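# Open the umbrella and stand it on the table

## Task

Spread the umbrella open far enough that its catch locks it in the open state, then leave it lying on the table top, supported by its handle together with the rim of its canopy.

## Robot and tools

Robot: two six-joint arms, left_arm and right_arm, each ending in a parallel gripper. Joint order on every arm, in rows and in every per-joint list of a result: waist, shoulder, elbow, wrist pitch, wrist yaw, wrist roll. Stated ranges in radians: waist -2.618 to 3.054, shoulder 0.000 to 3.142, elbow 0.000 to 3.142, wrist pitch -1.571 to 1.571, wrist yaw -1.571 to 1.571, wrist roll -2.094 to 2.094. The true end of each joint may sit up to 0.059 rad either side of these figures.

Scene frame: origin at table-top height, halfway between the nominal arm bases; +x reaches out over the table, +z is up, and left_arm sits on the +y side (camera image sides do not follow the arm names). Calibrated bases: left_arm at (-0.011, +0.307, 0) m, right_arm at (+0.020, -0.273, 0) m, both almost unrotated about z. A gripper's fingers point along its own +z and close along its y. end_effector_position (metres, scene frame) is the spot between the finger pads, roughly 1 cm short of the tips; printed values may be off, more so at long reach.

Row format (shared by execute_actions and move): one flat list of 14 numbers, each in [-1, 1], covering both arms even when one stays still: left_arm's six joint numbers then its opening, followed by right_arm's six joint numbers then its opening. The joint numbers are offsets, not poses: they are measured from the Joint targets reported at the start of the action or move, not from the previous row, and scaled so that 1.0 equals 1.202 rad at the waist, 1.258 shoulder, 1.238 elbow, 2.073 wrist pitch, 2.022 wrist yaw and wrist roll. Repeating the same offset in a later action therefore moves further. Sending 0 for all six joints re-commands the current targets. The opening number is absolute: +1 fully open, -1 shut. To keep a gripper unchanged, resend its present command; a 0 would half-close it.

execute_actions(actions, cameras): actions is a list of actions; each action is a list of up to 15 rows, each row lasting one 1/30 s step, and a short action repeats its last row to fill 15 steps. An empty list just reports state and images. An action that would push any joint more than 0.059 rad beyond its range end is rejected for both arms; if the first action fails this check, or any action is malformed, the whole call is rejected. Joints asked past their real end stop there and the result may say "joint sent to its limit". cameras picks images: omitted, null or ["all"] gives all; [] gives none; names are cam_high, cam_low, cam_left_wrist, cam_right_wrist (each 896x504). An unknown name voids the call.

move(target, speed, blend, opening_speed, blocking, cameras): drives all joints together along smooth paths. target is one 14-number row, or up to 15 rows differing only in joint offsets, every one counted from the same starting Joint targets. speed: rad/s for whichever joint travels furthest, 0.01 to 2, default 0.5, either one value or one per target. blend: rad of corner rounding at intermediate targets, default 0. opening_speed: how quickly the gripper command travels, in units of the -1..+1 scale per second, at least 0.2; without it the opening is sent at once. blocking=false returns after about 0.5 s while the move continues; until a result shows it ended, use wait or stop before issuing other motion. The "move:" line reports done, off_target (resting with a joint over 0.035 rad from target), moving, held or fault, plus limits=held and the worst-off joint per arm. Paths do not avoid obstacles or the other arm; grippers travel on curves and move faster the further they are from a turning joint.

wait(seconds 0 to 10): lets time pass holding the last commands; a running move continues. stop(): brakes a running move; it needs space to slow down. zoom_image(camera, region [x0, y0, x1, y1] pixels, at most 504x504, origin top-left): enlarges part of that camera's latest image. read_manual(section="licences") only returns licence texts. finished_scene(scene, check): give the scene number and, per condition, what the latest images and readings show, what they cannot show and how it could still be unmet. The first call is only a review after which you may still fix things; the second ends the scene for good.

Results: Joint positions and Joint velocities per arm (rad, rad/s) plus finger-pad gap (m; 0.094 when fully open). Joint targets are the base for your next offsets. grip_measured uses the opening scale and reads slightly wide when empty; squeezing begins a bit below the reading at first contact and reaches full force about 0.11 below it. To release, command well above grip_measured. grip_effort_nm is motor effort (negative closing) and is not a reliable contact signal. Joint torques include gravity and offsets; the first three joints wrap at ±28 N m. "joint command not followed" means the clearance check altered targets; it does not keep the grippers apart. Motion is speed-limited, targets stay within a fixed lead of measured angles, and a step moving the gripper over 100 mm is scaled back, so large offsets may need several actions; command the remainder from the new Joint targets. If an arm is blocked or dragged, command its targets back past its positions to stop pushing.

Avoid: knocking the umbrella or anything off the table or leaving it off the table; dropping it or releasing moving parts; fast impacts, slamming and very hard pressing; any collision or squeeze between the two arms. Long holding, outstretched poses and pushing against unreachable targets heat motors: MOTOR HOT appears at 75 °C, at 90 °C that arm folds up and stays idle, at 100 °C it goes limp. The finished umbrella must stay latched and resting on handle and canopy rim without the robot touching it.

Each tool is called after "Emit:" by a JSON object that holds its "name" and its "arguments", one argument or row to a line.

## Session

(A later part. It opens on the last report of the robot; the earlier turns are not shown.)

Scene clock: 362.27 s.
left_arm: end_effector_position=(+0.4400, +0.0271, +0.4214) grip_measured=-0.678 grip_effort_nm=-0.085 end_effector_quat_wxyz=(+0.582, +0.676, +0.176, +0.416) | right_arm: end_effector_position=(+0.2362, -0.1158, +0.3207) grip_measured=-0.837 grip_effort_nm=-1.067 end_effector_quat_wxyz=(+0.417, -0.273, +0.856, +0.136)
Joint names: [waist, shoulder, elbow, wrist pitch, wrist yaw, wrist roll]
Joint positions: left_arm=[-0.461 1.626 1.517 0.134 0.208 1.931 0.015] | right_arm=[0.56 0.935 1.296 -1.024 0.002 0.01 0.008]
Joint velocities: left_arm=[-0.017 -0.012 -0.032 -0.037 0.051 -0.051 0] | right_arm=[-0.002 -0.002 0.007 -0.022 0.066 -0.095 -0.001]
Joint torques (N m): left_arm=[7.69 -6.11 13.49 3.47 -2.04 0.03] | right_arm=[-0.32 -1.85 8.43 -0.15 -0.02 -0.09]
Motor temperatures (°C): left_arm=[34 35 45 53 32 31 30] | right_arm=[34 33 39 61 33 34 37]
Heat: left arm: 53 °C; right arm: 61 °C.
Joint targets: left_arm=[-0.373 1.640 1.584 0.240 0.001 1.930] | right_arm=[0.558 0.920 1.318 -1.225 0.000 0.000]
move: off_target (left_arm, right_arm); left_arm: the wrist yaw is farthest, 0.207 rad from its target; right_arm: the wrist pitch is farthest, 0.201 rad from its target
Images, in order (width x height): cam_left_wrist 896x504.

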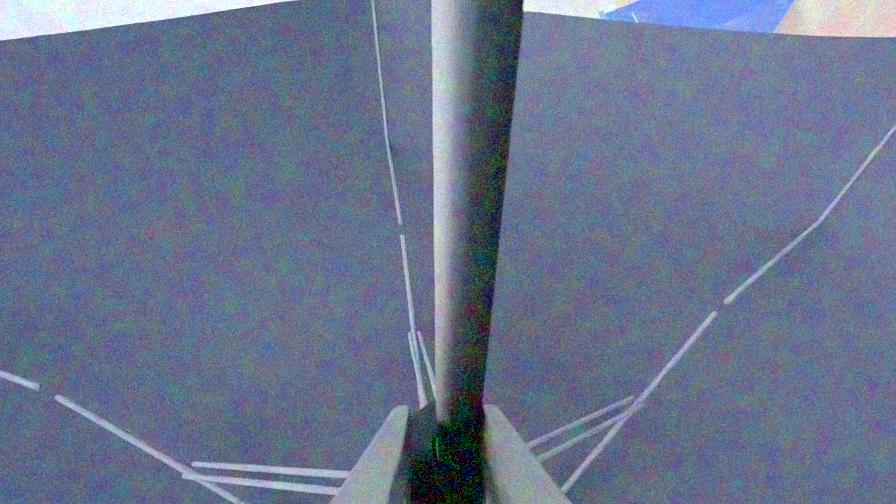

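Emit:
{"name": "move", "arguments": {
  "target": [0.0532, 0.0238, 0.0533, 0.0135, -0.0237, 0.0, -0.68, 0, 0, 0, -0.054, 0, 0, -0.95],
  "speed": 0.15,
  "cameras": ["cam_left_wrist"]
}}

Scene clock: 367.03 s.
left_arm: end_effector_position=(+0.4394, +0.0170, +0.4032) grip_measured=-0.678 grip_effort_nm=-0.090 end_effector_quat_wxyz=(+0.580, +0.702, +0.164, +0.378) | right_arm: end_effector_position=(+0.2293, -0.1244, +0.3104) grip_measured=-0.837 grip_effort_nm=-1.057 end_effector_quat_wxyz=(+0.392, -0.272, +0.870, +0.122)
Joint names: [waist, shoulder, elbow, wrist pitch, wrist yaw, wrist roll]
Joint positions: left_arm=[-0.454 1.653 1.538 0.073 0.285 1.931 0.015] | right_arm=[0.559 0.935 1.302 -1.091 0.016 0.011 0.008]
Joint velocities: left_arm=[0.012 0.002 -0.012 0.007 -0.037 0.022 0.001] | right_arm=[-0.022 0.017 -0.012 0.022 -0.022 0.022 0]
Joint torques (N m): left_arm=[7.58 -6.6 13.52 3.59 -1.95 0.04] | right_arm=[-0.06 -1.83 7.76 -0.62 -0.17 -0.09]
Motor temperatures (°C): left_arm=[35 35 46 55 33 31 30] | right_arm=[34 33 39 59 33 34 38]
Heat: left arm: 55 °C; right arm: 59 °C.
Joint targets: left_arm=[-0.367 1.663 1.606 0.191 0.085 1.930] | right_arm=[0.558 0.920 1.318 -1.337 0.000 0.001]
move: off_target (left_arm, right_arm); left_arm: the wrist yaw is farthest, 0.332 rad from its target; right_arm: the wrist pitch is farthest, 0.246 rad from its target
Images, in order (width x height): cam_left_wrist 896x504.

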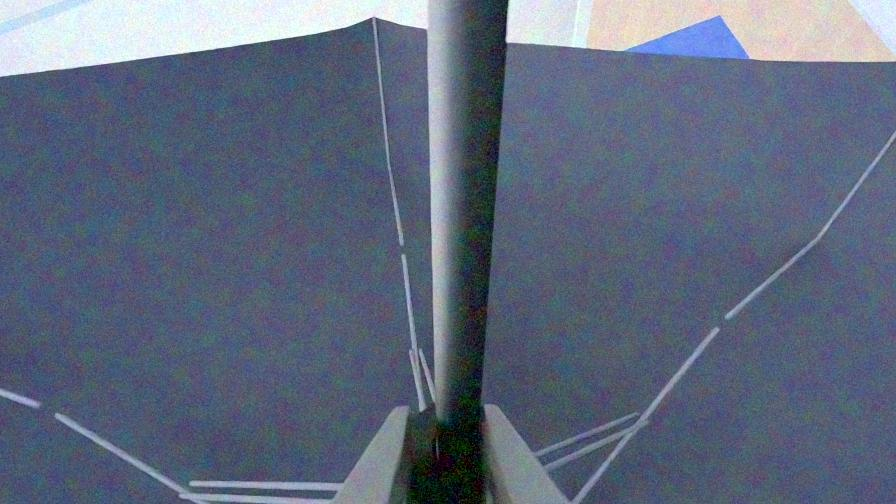

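Emit:
{"name": "move", "arguments": {
  "target": [
    [-0.1215, -0.031, -0.0913, -0.0125, 0.042, 0.0, -0.55, 0, 0, 0, 0.153, 0, 0, -0.95],
    [-0.0874, -0.2377, -0.2585, -0.0367, 0.042, 0.0, -0.55, 0, 0, 0, 0.2108, 0, 0, -0.95]
  ],
  "speed": [0.2, 0.4],
  "cameras": ["cam_left_wrist", "cam_low"]
}}

Scene clock: 488.20 s.
left_arm: end_effector_position=(+0.3805, +0.0559, +0.4353) grip_measured=-0.551 grip_effort_nm=0.066 end_effector_quat_wxyz=(+0.588, +0.663, +0.176, +0.429) | right_arm: end_effector_position=(+0.2357, -0.1181, +0.3209) grip_measured=-0.837 grip_effort_nm=-1.062 end_effector_quat_wxyz=(+0.415, -0.271, +0.858, +0.133)
Joint names: [waist, shoulder, elbow, wrist pitch, wrist yaw, wrist roll]
Joint positions: left_arm=[-0.479 1.38 1.31 0.13 0.176 1.931 0.021] | right_arm=[0.557 0.935 1.302 -1.036 0.005 0.009 0.008]
Joint velocities: left_arm=[0.002 -0.012 -0.012 -0.007 -0.081 -0.051 0.001] | right_arm=[0.002 0.012 0.012 -0.022 0.022 -0.037 0]
Joint torques (N m): left_arm=[0.62 -6.17 6.01 2.18 -0.08 0.04] | right_arm=[0.09 -1.87 7.8 2.93 -0.05 -0.07]
Motor temperatures (°C): left_arm=[36 35 46 67 41 31 30] | right_arm=[34 33 38 46 33 34 38]
Heat: left arm: 67 °C; right arm: 46 °C.
Joint targets: left_arm=[-0.472 1.364 1.286 0.115 0.170 1.930] | right_arm=[0.558 0.920 1.318 -0.900 0.000 0.001]
move: off_target (right_arm); right_arm: the wrist pitch is farthest, 0.136 rad from its target
Images, in order (width x height): cam_low 896x504, cam_left_wrist 896x504.

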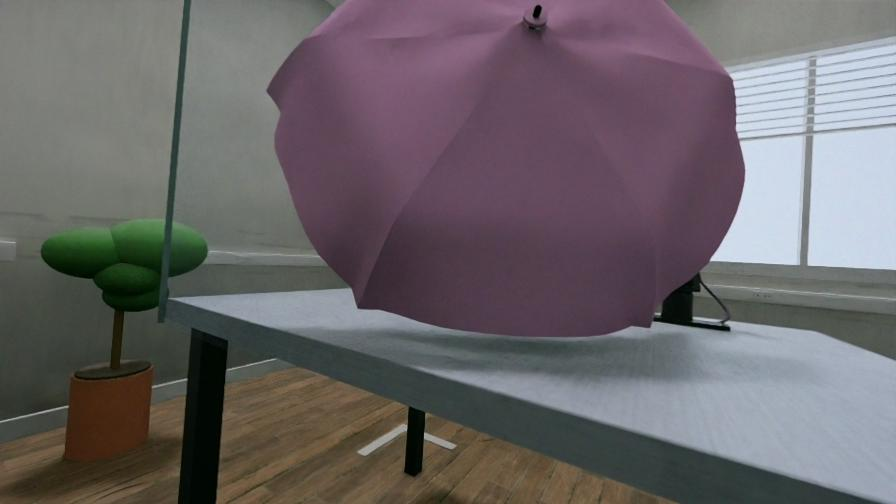

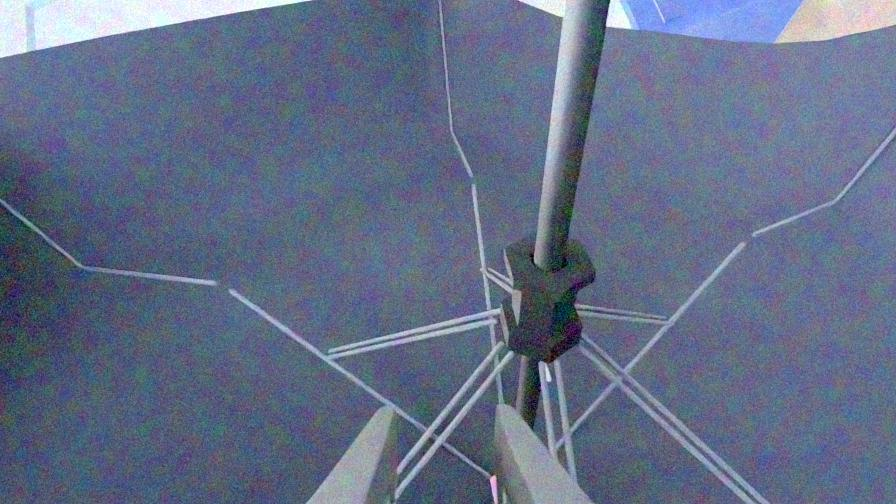

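Emit:
{"name": "move", "arguments": {
  "target": [0, 0, 0, 0, 0, 0, -0.55, 0, 0, 0, -0.0241, 0, 0, -0.95],
  "speed": 0.2,
  "cameras": ["cam_right_wrist", "cam_high"]
}}

Scene clock: 491.57 s.
left_arm: end_effector_position=(+0.3805, +0.0559, +0.4352) grip_measured=-0.551 grip_effort_nm=0.061 end_effector_quat_wxyz=(+0.588, +0.663, +0.176, +0.429) | right_arm: end_effector_position=(+0.2352, -0.1184, +0.3202) grip_measured=-0.837 grip_effort_nm=-1.057 end_effector_quat_wxyz=(+0.413, -0.271, +0.859, +0.133)
Joint names: [waist, shoulder, elbow, wrist pitch, wrist yaw, wrist roll]
Joint positions: left_arm=[-0.479 1.38 1.31 0.13 0.176 1.931 0.021] | right_arm=[0.557 0.935 1.302 -1.039 0.005 0.009 0.008]
Joint velocities: left_arm=[-0.027 -0.007 -0.022 -0.037 0.037 0.007 -0.001] | right_arm=[-0.032 -0.012 0.017 0.051 -0.007 0.022 0.002]
Joint torques (N m): left_arm=[0.64 -6.17 6.02 2.18 -0.08 0.04] | right_arm=[0.12 -1.81 7.82 2.49 -0.05 -0.07]
Motor temperatures (°C): left_arm=[36 35 46 66 40 31 30] | right_arm=[34 33 38 47 33 34 38]
Heat: left arm: 66 °C; right arm: 47 °C.
Joint targets: left_arm=[-0.472 1.364 1.286 0.115 0.170 1.930] | right_arm=[0.558 0.920 1.318 -0.950 0.000 0.001]
move: off_target (right_arm); right_arm: the wrist pitch is farthest, 0.089 rad from its target
Images, in order (width x height): cam_high 896x504, cam_right_wrist 896x504.

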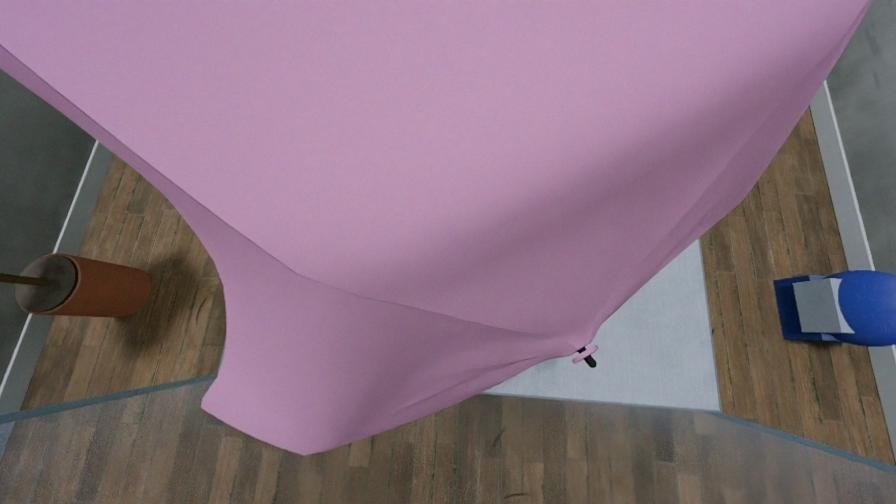

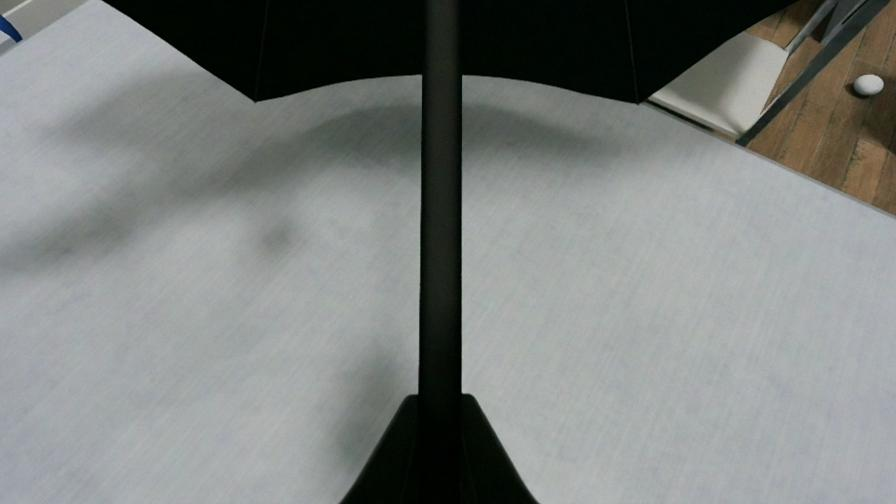

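Emit:
{"name": "execute_actions", "arguments": {
  "actions": [],
  "cameras": ["cam_high","cam_low","cam_left_wrist"]
}}

Scene clock: 703.40 s.
left_arm: end_effector_position=(+0.3806, +0.0560, +0.4352) grip_measured=-0.551 grip_effort_nm=0.056 end_effector_quat_wxyz=(+0.588, +0.663, +0.176, +0.429) | right_arm: end_effector_position=(+0.2352, -0.1185, +0.3201) grip_measured=-0.837 grip_effort_nm=-1.057 end_effector_quat_wxyz=(+0.413, -0.271, +0.859, +0.133)
Joint names: [waist, shoulder, elbow, wrist pitch, wrist yaw, wrist roll]
Joint positions: left_arm=[-0.479 1.38 1.31 0.13 0.175 1.931 0.021] | right_arm=[0.557 0.935 1.302 -1.04 0.005 0.009 0.008]
Joint velocities: left_arm=[-0.007 -0.007 -0.022 -0.051 -0.007 -0.037 0] | right_arm=[-0.007 -0.007 0.002 -0.081 -0.007 -0.037 0]
Joint torques (N m): left_arm=[0.64 -6.17 6.01 2.18 -0.08 0.04] | right_arm=[0.14 -1.85 7.8 2.49 -0.06 -0.09]
Motor temperatures (°C): left_arm=[34 35 44 57 33 31 30] | right_arm=[34 32 37 56 33 34 38]
Heat: left arm: 57 °C; right arm: 56 °C.
Joint targets: left_arm=[-0.472 1.364 1.286 0.115 0.170 1.930] | right_arm=[0.558 0.920 1.318 -0.950 0.000 0.001]
Tool commands: left_gripper/opening=-0.55 right_gripper/opening=-0.95
Images, in order (width x height): cam_high 896x504, cam_low 896x504, cam_left_wrist 896x504.

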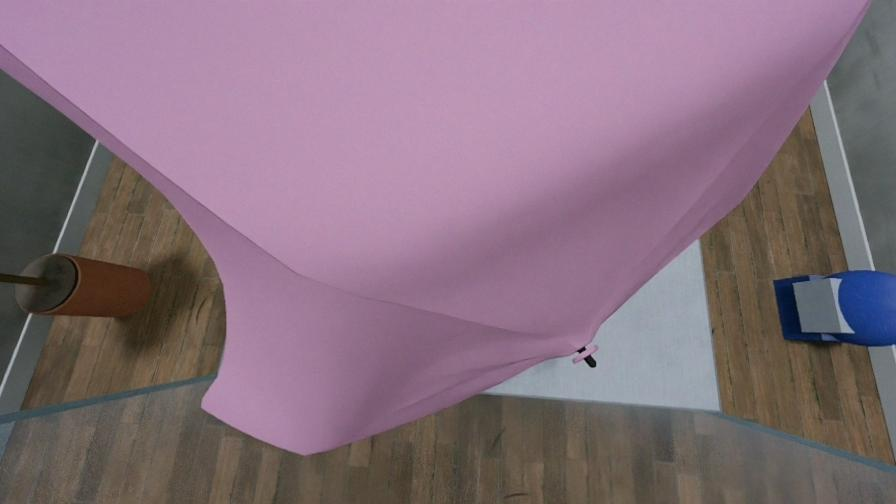

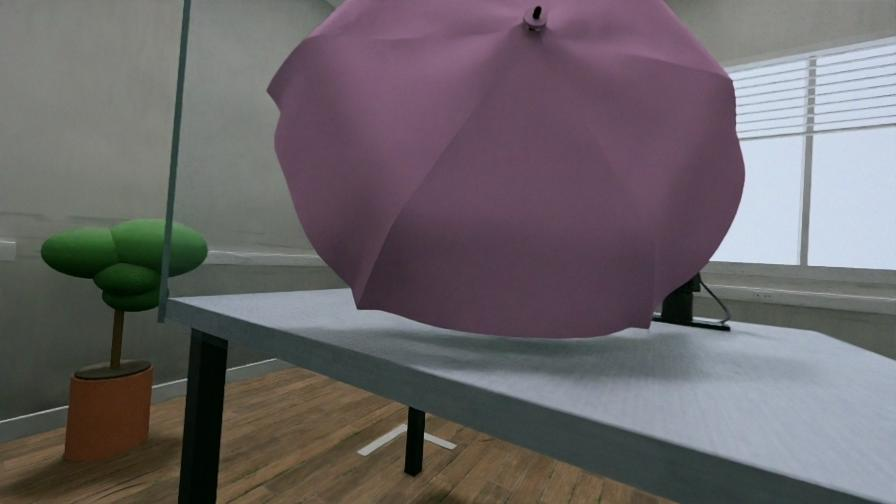

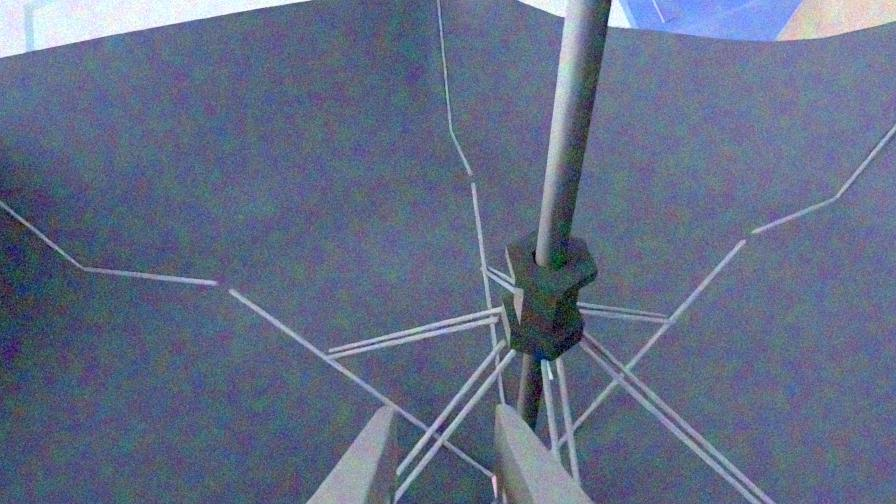

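Emit:
{"name": "move", "arguments": {
  "target": [-0.0449, 0.0064, 0.0517, -0.0507, -0.0371, 0.0148, -0.5, 0, 0.0525, 0.0824, 0.0314, 0, 0, -0.95],
  "speed": 0.3,
  "cameras": ["cam_low","cam_left_wrist"]
}}

Scene clock: 705.80 s.
left_arm: end_effector_position=(+0.3782, +0.0503, +0.4135) grip_measured=-0.501 grip_effort_nm=0.056 end_effector_quat_wxyz=(+0.551, +0.694, +0.191, +0.423) | right_arm: end_effector_position=(+0.2405, -0.1099, +0.3294) grip_measured=-0.837 grip_effort_nm=-1.067 end_effector_quat_wxyz=(+0.408, -0.269, +0.860, +0.145)
Joint names: [waist, shoulder, elbow, wrist pitch, wrist yaw, wrist roll]
Joint positions: left_arm=[-0.52 1.38 1.317 0.027 0.101 1.96 0.023] | right_arm=[0.557 0.986 1.363 -1.052 -0.016 0.025 0.008]
Joint velocities: left_arm=[0.007 -0.007 0.017 -0.037 0.022 -0.007 0] | right_arm=[0.002 -0.012 0.002 0.051 -0.022 -0.007 0]
Joint torques (N m): left_arm=[-0.46 -5.59 10.52 2.21 -0.06 0.05] | right_arm=[0.06 -1.03 11.59 3.2 0.18 -0.22]
Motor temperatures (°C): left_arm=[34 35 45 57 33 31 30] | right_arm=[34 32 37 56 33 34 38]
Heat: left arm: 57 °C; right arm: 56 °C.
Joint targets: left_arm=[-0.526 1.372 1.350 0.010 0.095 1.960] | right_arm=[0.558 0.986 1.421 -0.885 0.000 0.000]
move: off_target (right_arm); right_arm: the wrist pitch is farthest, 0.167 rad from its target
Images, in order (width x height): cam_low 896x504, cam_left_wrist 896x504.

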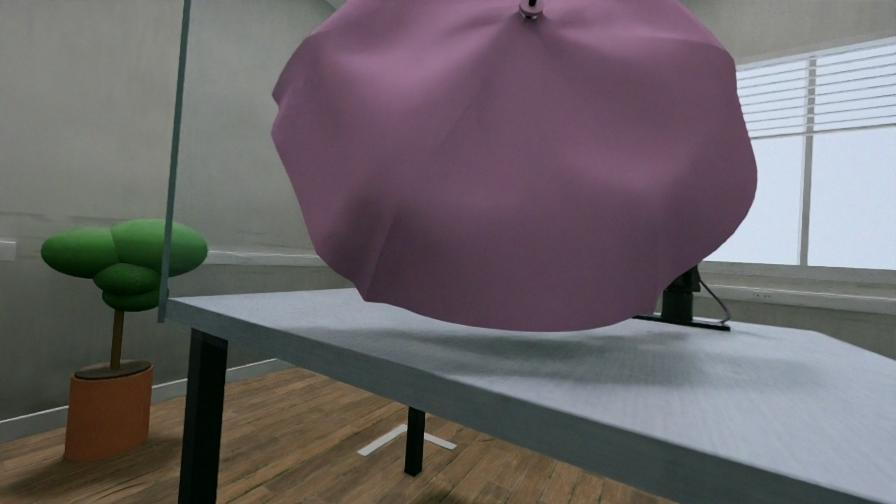

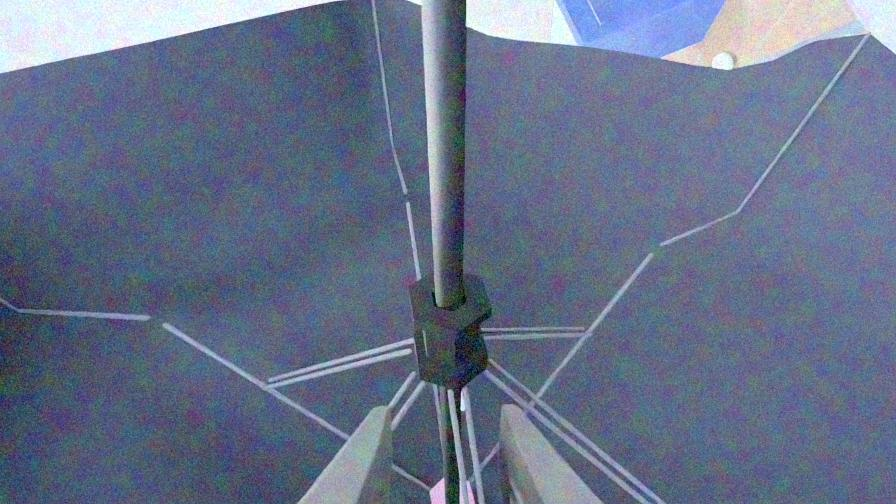

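Emit:
{"name": "move", "arguments": {
  "target": [-0.0141, -0.0294, 0.0291, -0.0178, -0.0069, 0, -0.5, 0, 0, 0.0404, 0.0121, 0, 0, -0.95],
  "speed": 0.3,
  "cameras": ["cam_left_wrist"]
}}

Scene clock: 725.97 s.
left_arm: end_effector_position=(+0.3667, +0.0519, +0.4366) grip_measured=-0.501 grip_effort_nm=0.071 end_effector_quat_wxyz=(+0.559, +0.684, +0.187, +0.430) | right_arm: end_effector_position=(+0.2384, -0.1080, +0.3473) grip_measured=-0.837 grip_effort_nm=-1.062 end_effector_quat_wxyz=(+0.423, -0.262, +0.852, +0.161)
Joint names: [waist, shoulder, elbow, wrist pitch, wrist yaw, wrist roll]
Joint positions: left_arm=[-0.536 1.352 1.358 -0.011 0.087 1.961 0.023] | right_arm=[0.557 0.986 1.41 -1.055 -0.032 0.043 0.008]
Joint velocities: left_arm=[-0.012 -0.017 -0.007 -0.022 -0.037 -0.007 -0.001] | right_arm=[-0.012 -0.007 0.007 0.007 0.007 -0.081 0]
Joint torques (N m): left_arm=[-0.55 -6.02 10.04 2.23 -0.07 0.04] | right_arm=[0.09 -0.91 11.77 3.52 0.36 -0.4]
Motor temperatures (°C): left_arm=[34 35 45 54 33 31 30] | right_arm=[34 32 37 66 33 34 38]
Heat: left arm: 54 °C; right arm: 66 °C.
Joint targets: left_arm=[-0.543 1.336 1.386 -0.027 0.081 1.960] | right_arm=[0.558 0.986 1.471 -0.860 0.000 0.000]
move: off_target (right_arm); right_arm: the wrist pitch is farthest, 0.195 rad from its target
Images, in order (width x height): cam_left_wrist 896x504.

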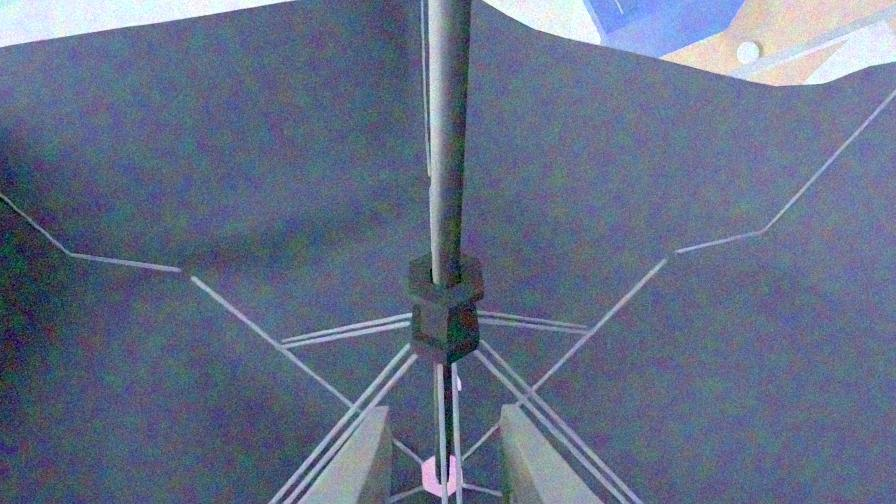

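Emit:
{"name": "move", "arguments": {
  "target": [
    [-0.0707, 0.0183, -0.0574, 0.0328, -0.0415, 0, -0.5, 0, 0, 0, -0.0289, 0, 0, -0.95],
    [-0.0674, 0.1542, 0.0889, 0.042, -0.0415, 0, -0.5, 0, 0, 0, -0.0289, 0, 0, -0.95]
  ],
  "speed": 0.35,
  "blend": 0.02,
  "cameras": ["cam_left_wrist"]
}}

Scene clock: 743.03 s.
left_arm: end_effector_position=(+0.3885, +0.0032, +0.4319) grip_measured=-0.501 grip_effort_nm=0.076 end_effector_quat_wxyz=(+0.564, +0.680, +0.183, +0.432) | right_arm: end_effector_position=(+0.2377, -0.1095, +0.3434) grip_measured=-0.837 grip_effort_nm=-1.072 end_effector_quat_wxyz=(+0.415, -0.262, +0.857, +0.157)
Joint names: [waist, shoulder, elbow, wrist pitch, wrist yaw, wrist roll]
Joint positions: left_arm=[-0.625 1.515 1.464 0.06 0.003 1.961 0.023] | right_arm=[0.557 0.99 1.41 -1.071 -0.027 0.043 0.008]
Joint velocities: left_arm=[0.007 0.002 0.017 0.037 0.022 -0.037 0.001] | right_arm=[-0.017 0.007 0.002 0.022 -0.007 -0.007 0.001]
Joint torques (N m): left_arm=[0.12 -5.15 10.43 2.37 -0.08 0.03] | right_arm=[0.12 -1.17 11.78 3.09 0.3 -0.41]
Motor temperatures (°C): left_arm=[34 35 45 55 33 31 30] | right_arm=[34 32 38 68 33 34 38]
Heat: left arm: 55 °C; right arm: 68 °C.
Joint targets: left_arm=[-0.624 1.529 1.496 0.060 -0.003 1.960] | right_arm=[0.558 0.986 1.471 -0.920 0.000 0.001]
move: off_target (right_arm); right_arm: the wrist pitch is farthest, 0.151 rad from its target
Images, in order (width x height): cam_left_wrist 896x504.

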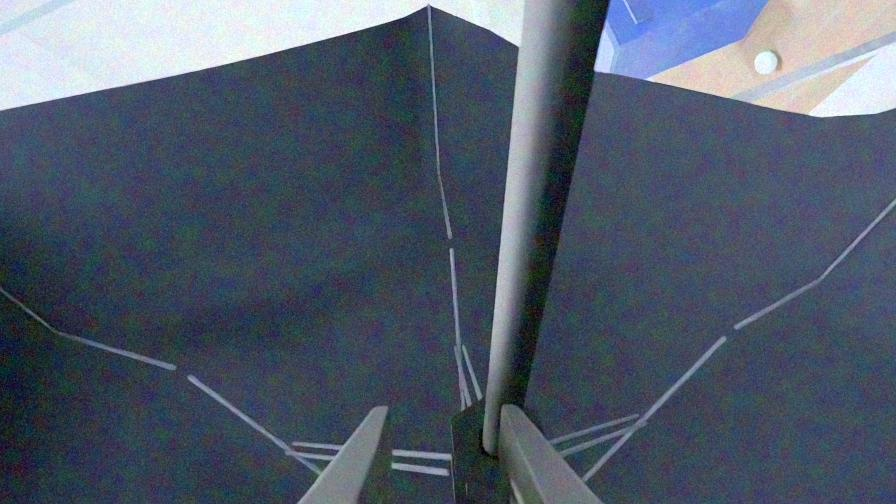

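Emit:
{"name": "wait", "arguments": {
  "seconds": 0,
  "cameras": ["cam_high","cam_low","cam_left_wrist","cam_right_wrist"]
}}

Scene clock: 750.40 s.
left_arm: end_effector_position=(+0.3885, +0.0032, +0.4319) grip_measured=-0.501 grip_effort_nm=0.071 end_effector_quat_wxyz=(+0.564, +0.680, +0.183, +0.432) | right_arm: end_effector_position=(+0.2377, -0.1095, +0.3434) grip_measured=-0.837 grip_effort_nm=-1.057 end_effector_quat_wxyz=(+0.415, -0.262, +0.857, +0.157)
Joint names: [waist, shoulder, elbow, wrist pitch, wrist yaw, wrist roll]
Joint positions: left_arm=[-0.625 1.515 1.464 0.06 0.003 1.961 0.023] | right_arm=[0.557 0.99 1.41 -1.071 -0.027 0.043 0.008]
Joint velocities: left_arm=[-0.007 -0.017 -0.002 0.022 0.022 -0.022 0] | right_arm=[-0.007 -0.002 0.012 0.051 -0.037 -0.066 -0.001]
Joint torques (N m): left_arm=[0.13 -5.15 10.44 2.36 -0.07 0.03] | right_arm=[0.12 -1.18 11.78 3.08 0.3 -0.41]
Motor temperatures (°C): left_arm=[34 36 45 56 33 31 30] | right_arm=[34 32 39 70 33 34 38]
Heat: left arm: 56 °C; right arm: 70 °C.
Joint targets: left_arm=[-0.624 1.529 1.496 0.060 -0.003 1.960] | right_arm=[0.558 0.986 1.471 -0.920 0.000 0.001]
Tool commands: left_gripper/opening=-0.5 right_gripper/opening=-0.95

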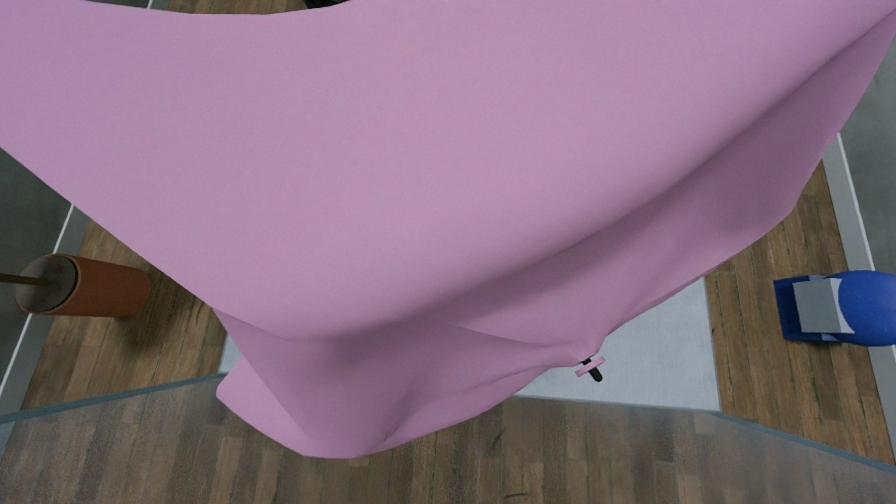

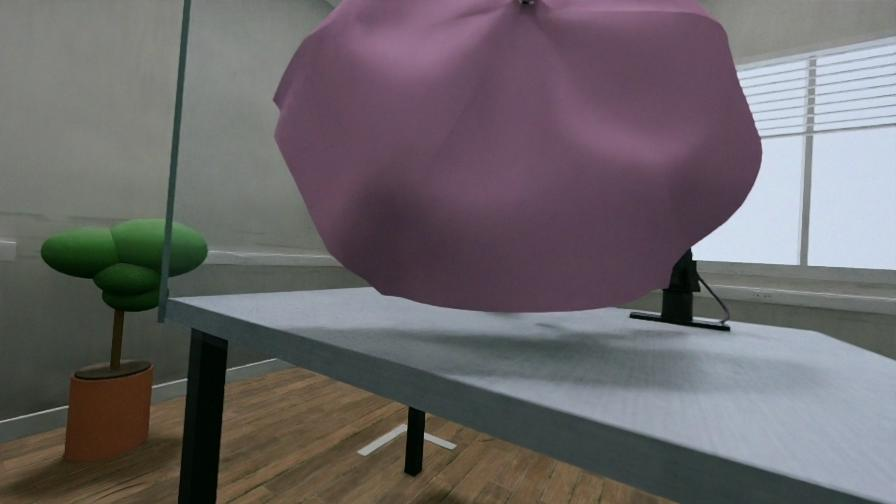

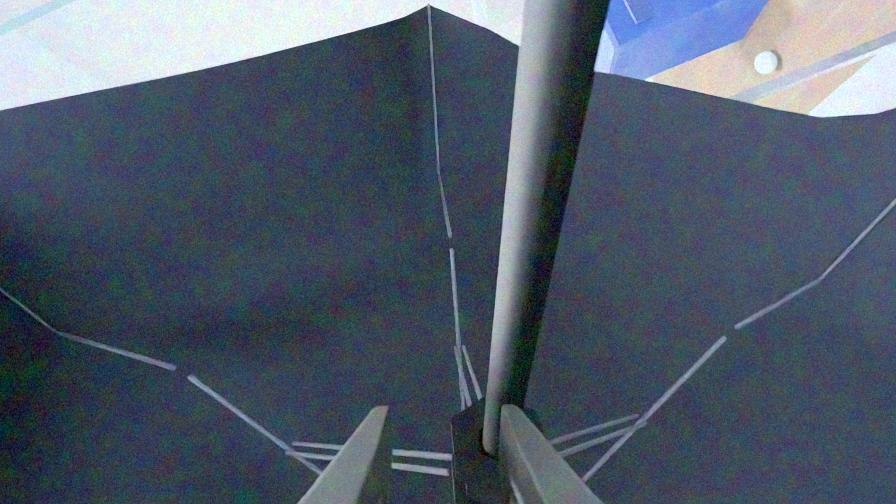

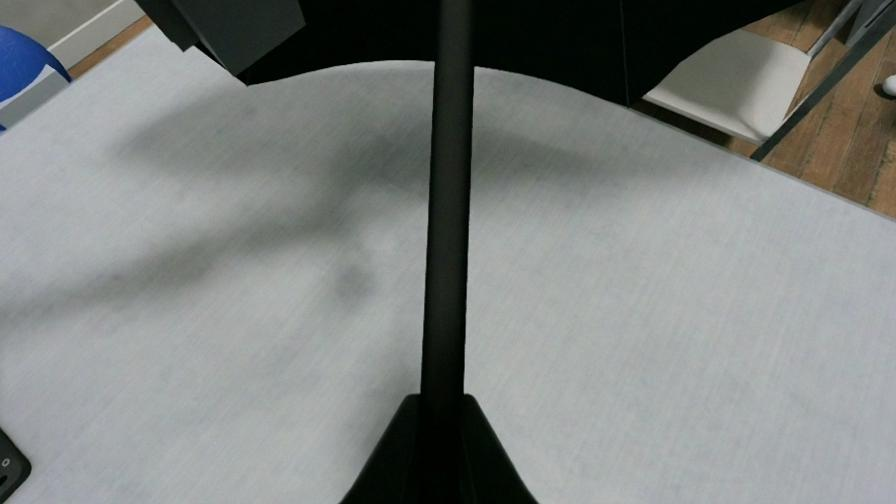

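Emit:
{"name": "move", "arguments": {
  "target": [0.0033, -0.2218, -0.2472, -0.0183, 0, 0, -0.5, 0, 0, 0, -0.0241, 0, 0, -0.95],
  "speed": 0.5,
  "cameras": ["cam_low","cam_left_wrist","cam_right_wrist"]
}}

Scene clock: 776.80 s.
left_arm: end_effector_position=(+0.3375, +0.0420, +0.4116) grip_measured=-0.501 grip_effort_nm=0.071 end_effector_quat_wxyz=(+0.556, +0.689, +0.186, +0.426) | right_arm: end_effector_position=(+0.2379, -0.1124, +0.3442) grip_measured=-0.837 grip_effort_nm=-1.067 end_effector_quat_wxyz=(+0.418, -0.270, +0.855, +0.145)
Joint names: [waist, shoulder, elbow, wrist pitch, wrist yaw, wrist roll]
Joint positions: left_arm=[-0.625 1.267 1.21 0.037 0.002 1.961 0.023] | right_arm=[0.557 0.991 1.419 -1.082 -0.013 0.019 0.008]
Joint velocities: left_arm=[-0.007 0.012 0.002 -0.037 -0.007 -0.022 0] | right_arm=[-0.017 -0.012 -0.002 -0.022 -0.051 0.051 -0.001]
Joint torques (N m): left_arm=[0.47 -5.39 6.28 2.21 -0.07 0.04] | right_arm=[0.08 -1.25 10.89 2.73 0.14 -0.15]
Motor temperatures (°C): left_arm=[34 36 45 57 33 31 30] | right_arm=[34 32 40 73 33 34 38]
Heat: left arm: 57 °C; right arm: 73 °C.
Joint targets: left_arm=[-0.620 1.250 1.190 0.022 -0.003 1.960] | right_arm=[0.558 0.986 1.470 -0.970 0.000 0.001]
move: off_target (right_arm); right_arm: the wrist pitch is farthest, 0.112 rad from its target
Images, in order (width x height): cam_low 896x504, cam_left_wrist 896x504, cam_right_wrist 896x504.

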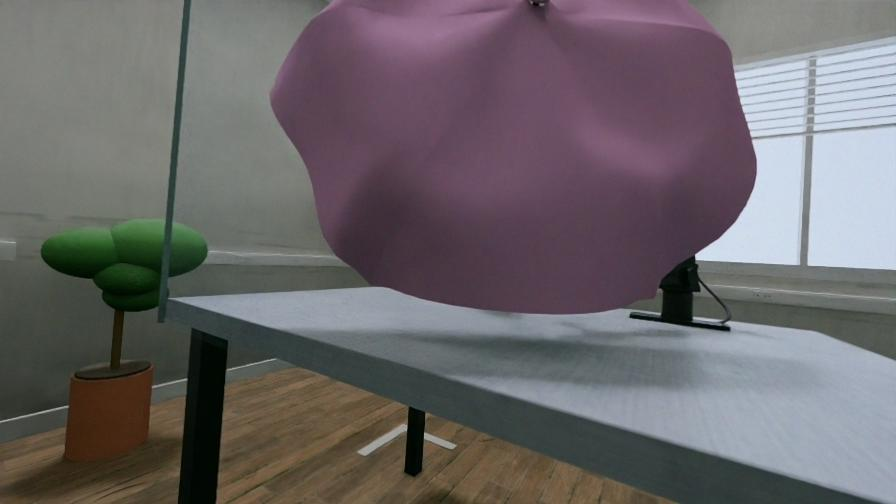

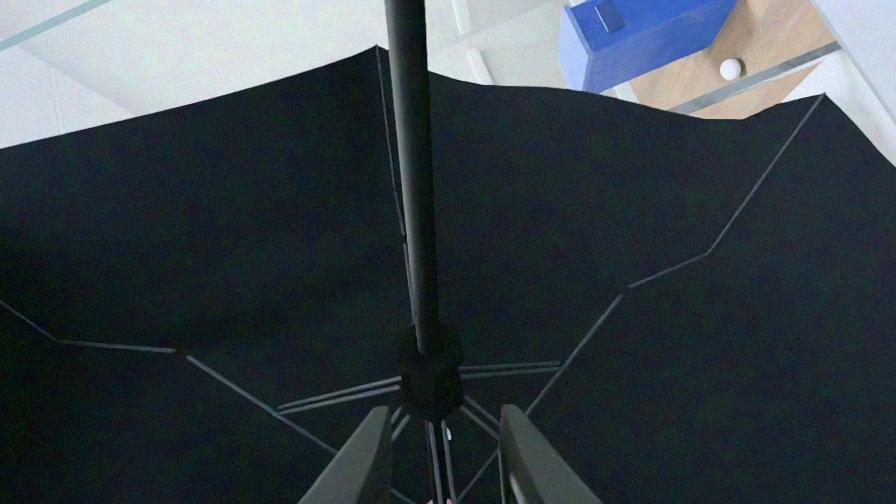

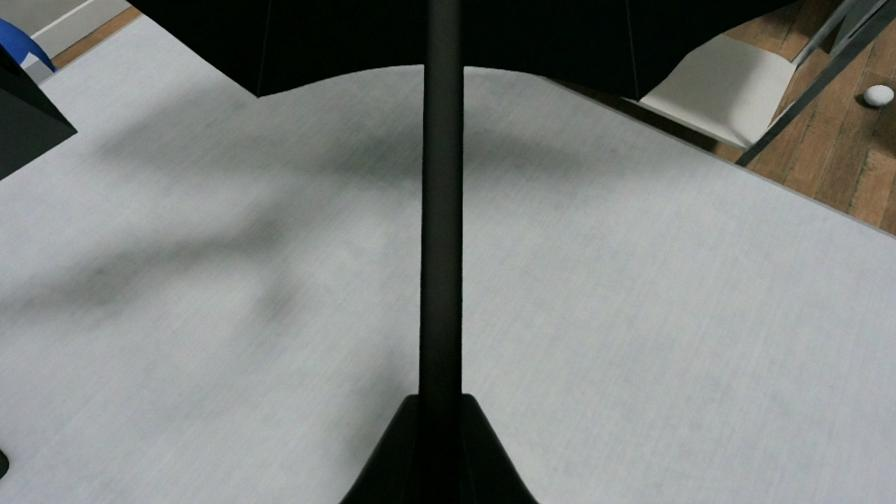

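Emit:
{"name": "move", "arguments": {
  "target": [0, 0, 0, 0, 0, 0, -0.5, 0, 0, 0, -0.0338, 0, 0, -0.95],
  "speed": 0.3,
  "cameras": []
}}

Scene clock: 782.50 s.
left_arm: end_effector_position=(+0.3375, +0.0420, +0.4116) grip_measured=-0.501 grip_effort_nm=0.076 end_effector_quat_wxyz=(+0.556, +0.689, +0.186, +0.426) | right_arm: end_effector_position=(+0.2334, -0.1162, +0.3368) grip_measured=-0.837 grip_effort_nm=-1.067 end_effector_quat_wxyz=(+0.402, -0.275, +0.863, +0.137)
Joint names: [waist, shoulder, elbow, wrist pitch, wrist yaw, wrist roll]
Joint positions: left_arm=[-0.625 1.267 1.21 0.037 0.002 1.961 0.023] | right_arm=[0.557 0.991 1.419 -1.121 -0.011 0.012 0.008]
Joint velocities: left_arm=[0.002 0.007 -0.012 0.007 0.066 0.007 0] | right_arm=[0.002 -0.022 -0.007 -0.051 0.007 -0.007 0]
Joint torques (N m): left_arm=[0.5 -5.39 6.3 2.21 -0.08 0.03] | right_arm=[0.1 -1.2 10.84 2.4 0.12 -0.11]
Motor temperatures (°C): left_arm=[34 36 45 57 33 31 30] | right_arm=[34 32 39 71 33 34 38]
Heat: left arm: 57 °C; right arm: 71 °C.
Joint targets: left_arm=[-0.620 1.250 1.190 0.022 -0.003 1.960] | right_arm=[0.558 0.986 1.470 -1.040 0.000 0.001]
move: off_target (right_arm); right_arm: the wrist pitch is farthest, 0.081 rad from its target
No camera images: "cameras" was empty.

Emit:
{"name": "move", "arguments": {
  "target": [0.22, -0.52, -0.48, -0.01, 0, 0, -0.5, 0, 0, 0, 0, 0, 0, -0.95],
  "speed": 0.9,
  "cameras": ["cam_high","cam_low","cam_left_wrist"]
}}

Scene clock: 806.03 s.
left_arm: end_effector_position=(+0.2636, +0.1957, +0.3347) grip_measured=-0.501 grip_effort_nm=0.066 end_effector_quat_wxyz=(+0.503, +0.647, +0.271, +0.505) | right_arm: end_effector_position=(+0.2333, -0.1163, +0.3367) grip_measured=-0.837 grip_effort_nm=-1.067 end_effector_quat_wxyz=(+0.402, -0.275, +0.863, +0.137)
Joint names: [waist, shoulder, elbow, wrist pitch, wrist yaw, wrist roll]
Joint positions: left_arm=[-0.361 0.606 0.614 0.007 0 1.961 0.023] | right_arm=[0.557 0.991 1.419 -1.121 -0.011 0.011 0.008]
Joint velocities: left_arm=[-0.007 0.007 -0.007 -0.081 -0.007 0.022 -0.001] | right_arm=[0.002 -0.002 0.007 -0.051 -0.081 0.051 0]
Joint torques (N m): left_arm=[0.53 -0.49 6.3 2.34 -0.04 0.03] | right_arm=[0.12 -1.26 10.84 2.41 0.12 -0.1]
Motor temperatures (°C): left_arm=[34 36 44 56 33 31 30] | right_arm=[34 32 38 67 33 34 38]
Heat: left arm: 56 °C; right arm: 67 °C.
Joint targets: left_arm=[-0.355 0.596 0.596 0.001 -0.003 1.960] | right_arm=[0.558 0.986 1.470 -1.040 0.000 0.000]
move: off_target (right_arm); right_arm: the wrist pitch is farthest, 0.081 rad from its target
Images, in order (width x height): cam_high 896x504, cam_low 896x504, cam_left_wrist 896x504.

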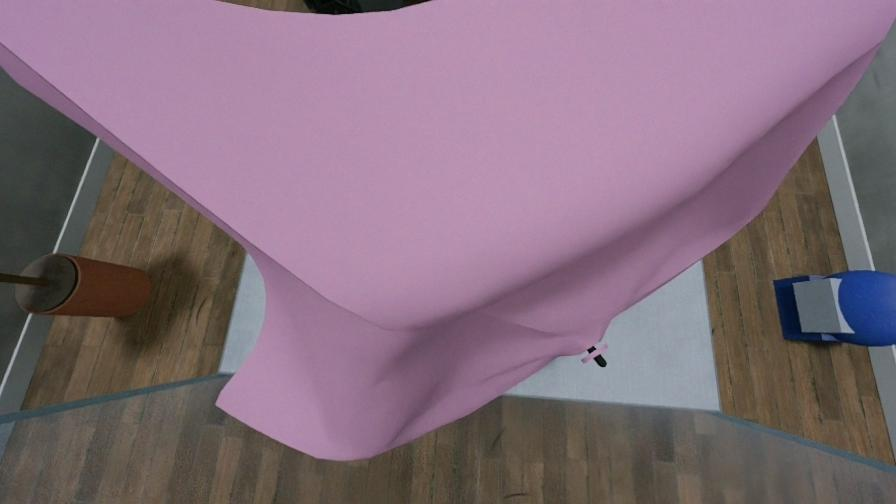

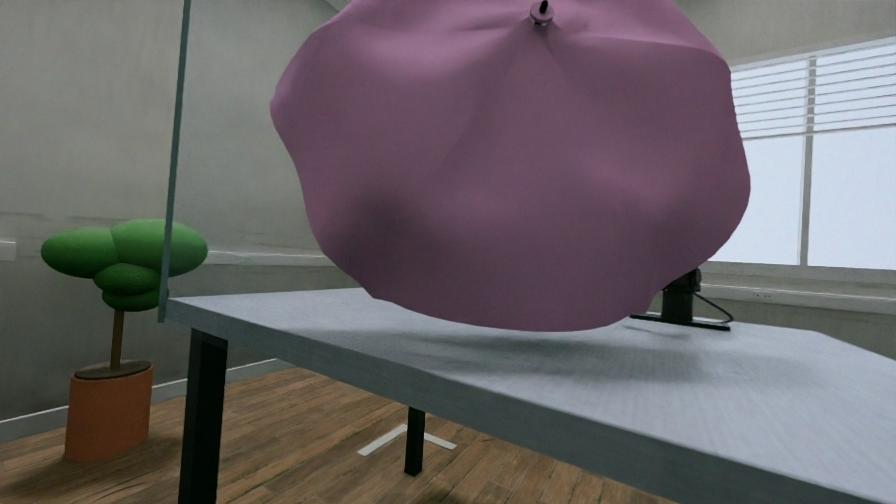

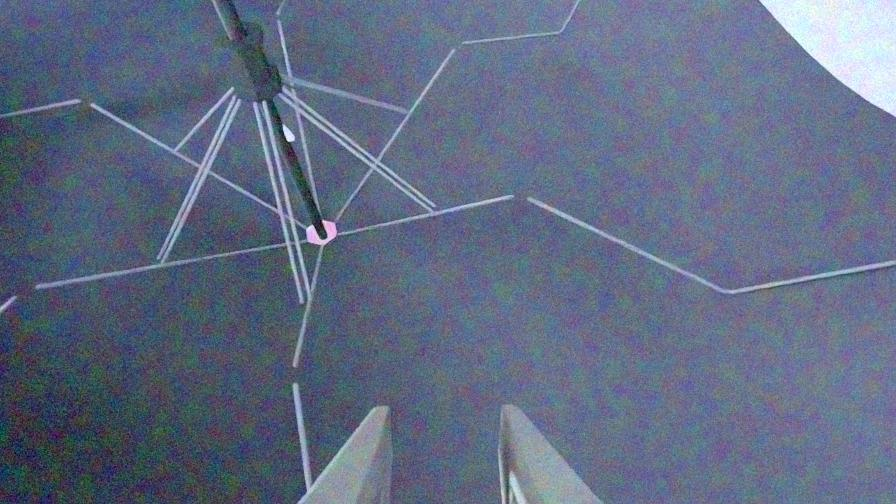

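Emit:
{"name": "move", "arguments": {
  "target": [-0.2063, 0.601, 0.5889, 0.027, 0.0124, 0.0099, -0.5, 0, -0.0246, -0.101, 0.1109, 0, 0, -0.95],
  "speed": 0.7,
  "cameras": ["cam_low","cam_left_wrist"]
}}

Scene clock: 861.33 s.
left_arm: end_effector_position=(+0.3591, +0.0373, +0.4230) grip_measured=-0.501 grip_effort_nm=0.071 end_effector_quat_wxyz=(+0.555, +0.682, +0.181, +0.440) | right_arm: end_effector_position=(+0.2452, -0.1063, +0.3356) grip_measured=-0.837 grip_effort_nm=-1.062 end_effector_quat_wxyz=(+0.428, -0.267, +0.850, +0.152)
Joint names: [waist, shoulder, elbow, wrist pitch, wrist yaw, wrist roll]
Joint positions: left_arm=[-0.599 1.346 1.29 0.059 0.017 1.98 0.023] | right_arm=[0.557 0.977 1.346 -0.998 -0.017 0.024 0.008]
Joint velocities: left_arm=[-0.007 0.002 0.002 -0.037 -0.037 0.037 0] | right_arm=[-0.002 0.012 -0.002 -0.037 -0.051 -0.066 0]
Joint torques (N m): left_arm=[-0.36 -4.29 10.66 2.34 0.03 0.04] | right_arm=[0.12 -2.71 6.35 3.47 0.2 -0.22]
Motor temperatures (°C): left_arm=[34 35 45 54 32 31 30] | right_arm=[34 32 38 66 33 34 38]
Heat: left arm: 54 °C; right arm: 66 °C.
Joint targets: left_arm=[-0.603 1.352 1.325 0.057 0.022 1.980] | right_arm=[0.558 0.955 1.345 -0.810 0.000 0.001]
move: off_target (right_arm); right_arm: the wrist pitch is farthest, 0.188 rad from its target
Images, in order (width x height): cam_low 896x504, cam_left_wrist 896x504.

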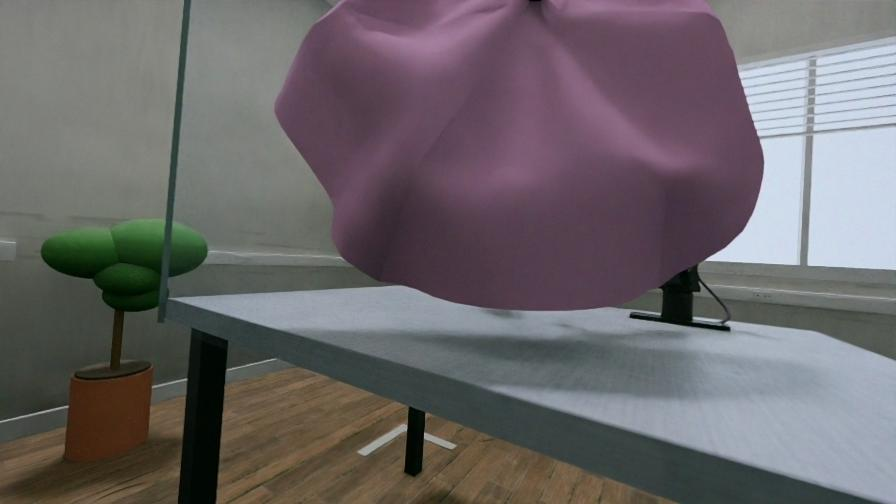

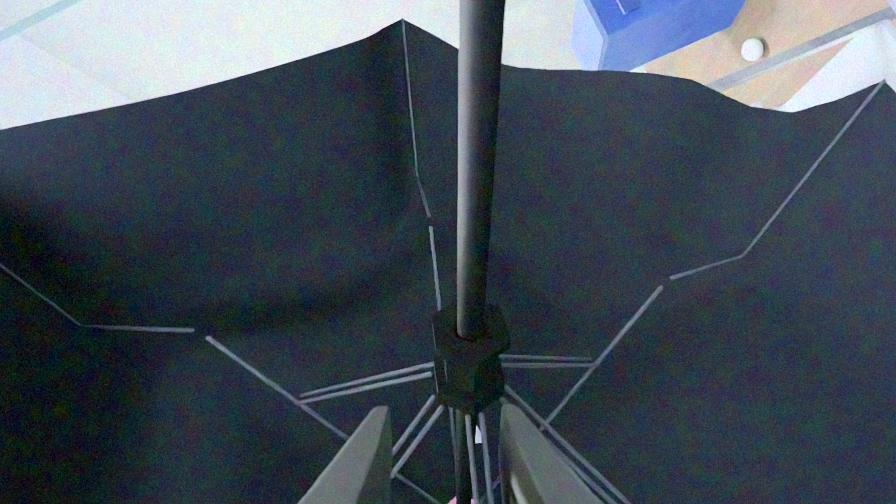

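Emit:
{"name": "move", "arguments": {
  "target": [
    [-0.0316, 0.0119, -0.0525, 0.0256, -0.0168, 0, -0.5, 0, 0, 0, -0.0386, 0, 0, -0.95],
    [-0.0283, 0.151, 0.0864, 0.0367, -0.0158, 0, -0.5, 0, 0, 0, -0.0386, 0, 0, -0.95]
  ],
  "speed": 0.4,
  "cameras": ["cam_left_wrist"]
}}

Scene clock: 869.27 s.
left_arm: end_effector_position=(+0.3911, -0.0048, +0.4106) grip_measured=-0.501 grip_effort_nm=0.071 end_effector_quat_wxyz=(+0.559, +0.684, +0.176, +0.435) | right_arm: end_effector_position=(+0.2443, -0.1075, +0.3337) grip_measured=-0.837 grip_effort_nm=-1.067 end_effector_quat_wxyz=(+0.424, -0.266, +0.853, +0.150)
Joint names: [waist, shoulder, elbow, wrist pitch, wrist yaw, wrist roll]
Joint positions: left_arm=[-0.637 1.53 1.4 0.133 -0.005 1.981 0.023] | right_arm=[0.557 0.977 1.346 -1.008 -0.015 0.025 0.008]
Joint velocities: left_arm=[-0.017 -0.002 0.017 -0.051 -0.051 -0.007 -0.001] | right_arm=[-0.017 0.007 -0.002 0.022 0.037 0.007 0.002]
Joint torques (N m): left_arm=[-0.02 -5.48 10.54 2.37 -0.07 0.04] | right_arm=[0.12 -2.66 6.37 2.78 0.16 -0.23]
Motor temperatures (°C): left_arm=[34 35 45 54 32 31 30] | right_arm=[34 32 38 69 33 34 38]
Heat: left arm: 54 °C; right arm: 69 °C.
Joint targets: left_arm=[-0.637 1.542 1.432 0.133 -0.010 1.980] | right_arm=[0.558 0.955 1.345 -0.890 0.000 0.001]
move: off_target (right_arm); right_arm: the wrist pitch is farthest, 0.118 rad from its target
Images, in order (width x height): cam_left_wrist 896x504.

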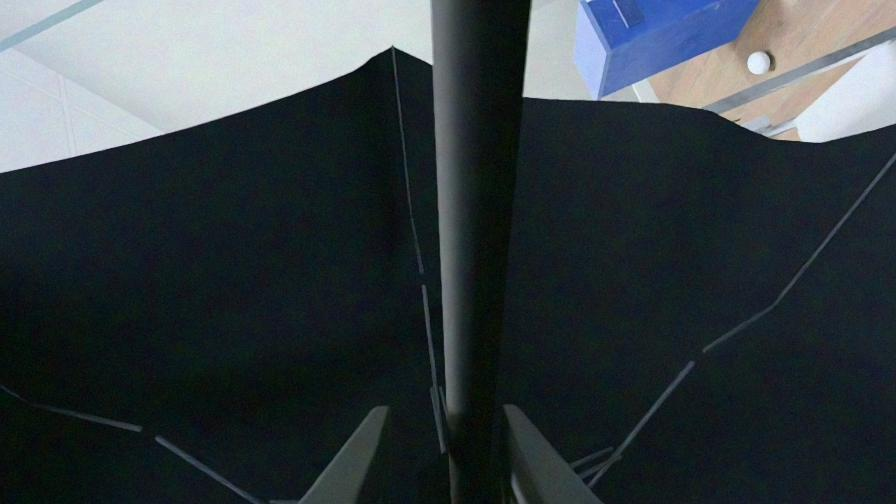

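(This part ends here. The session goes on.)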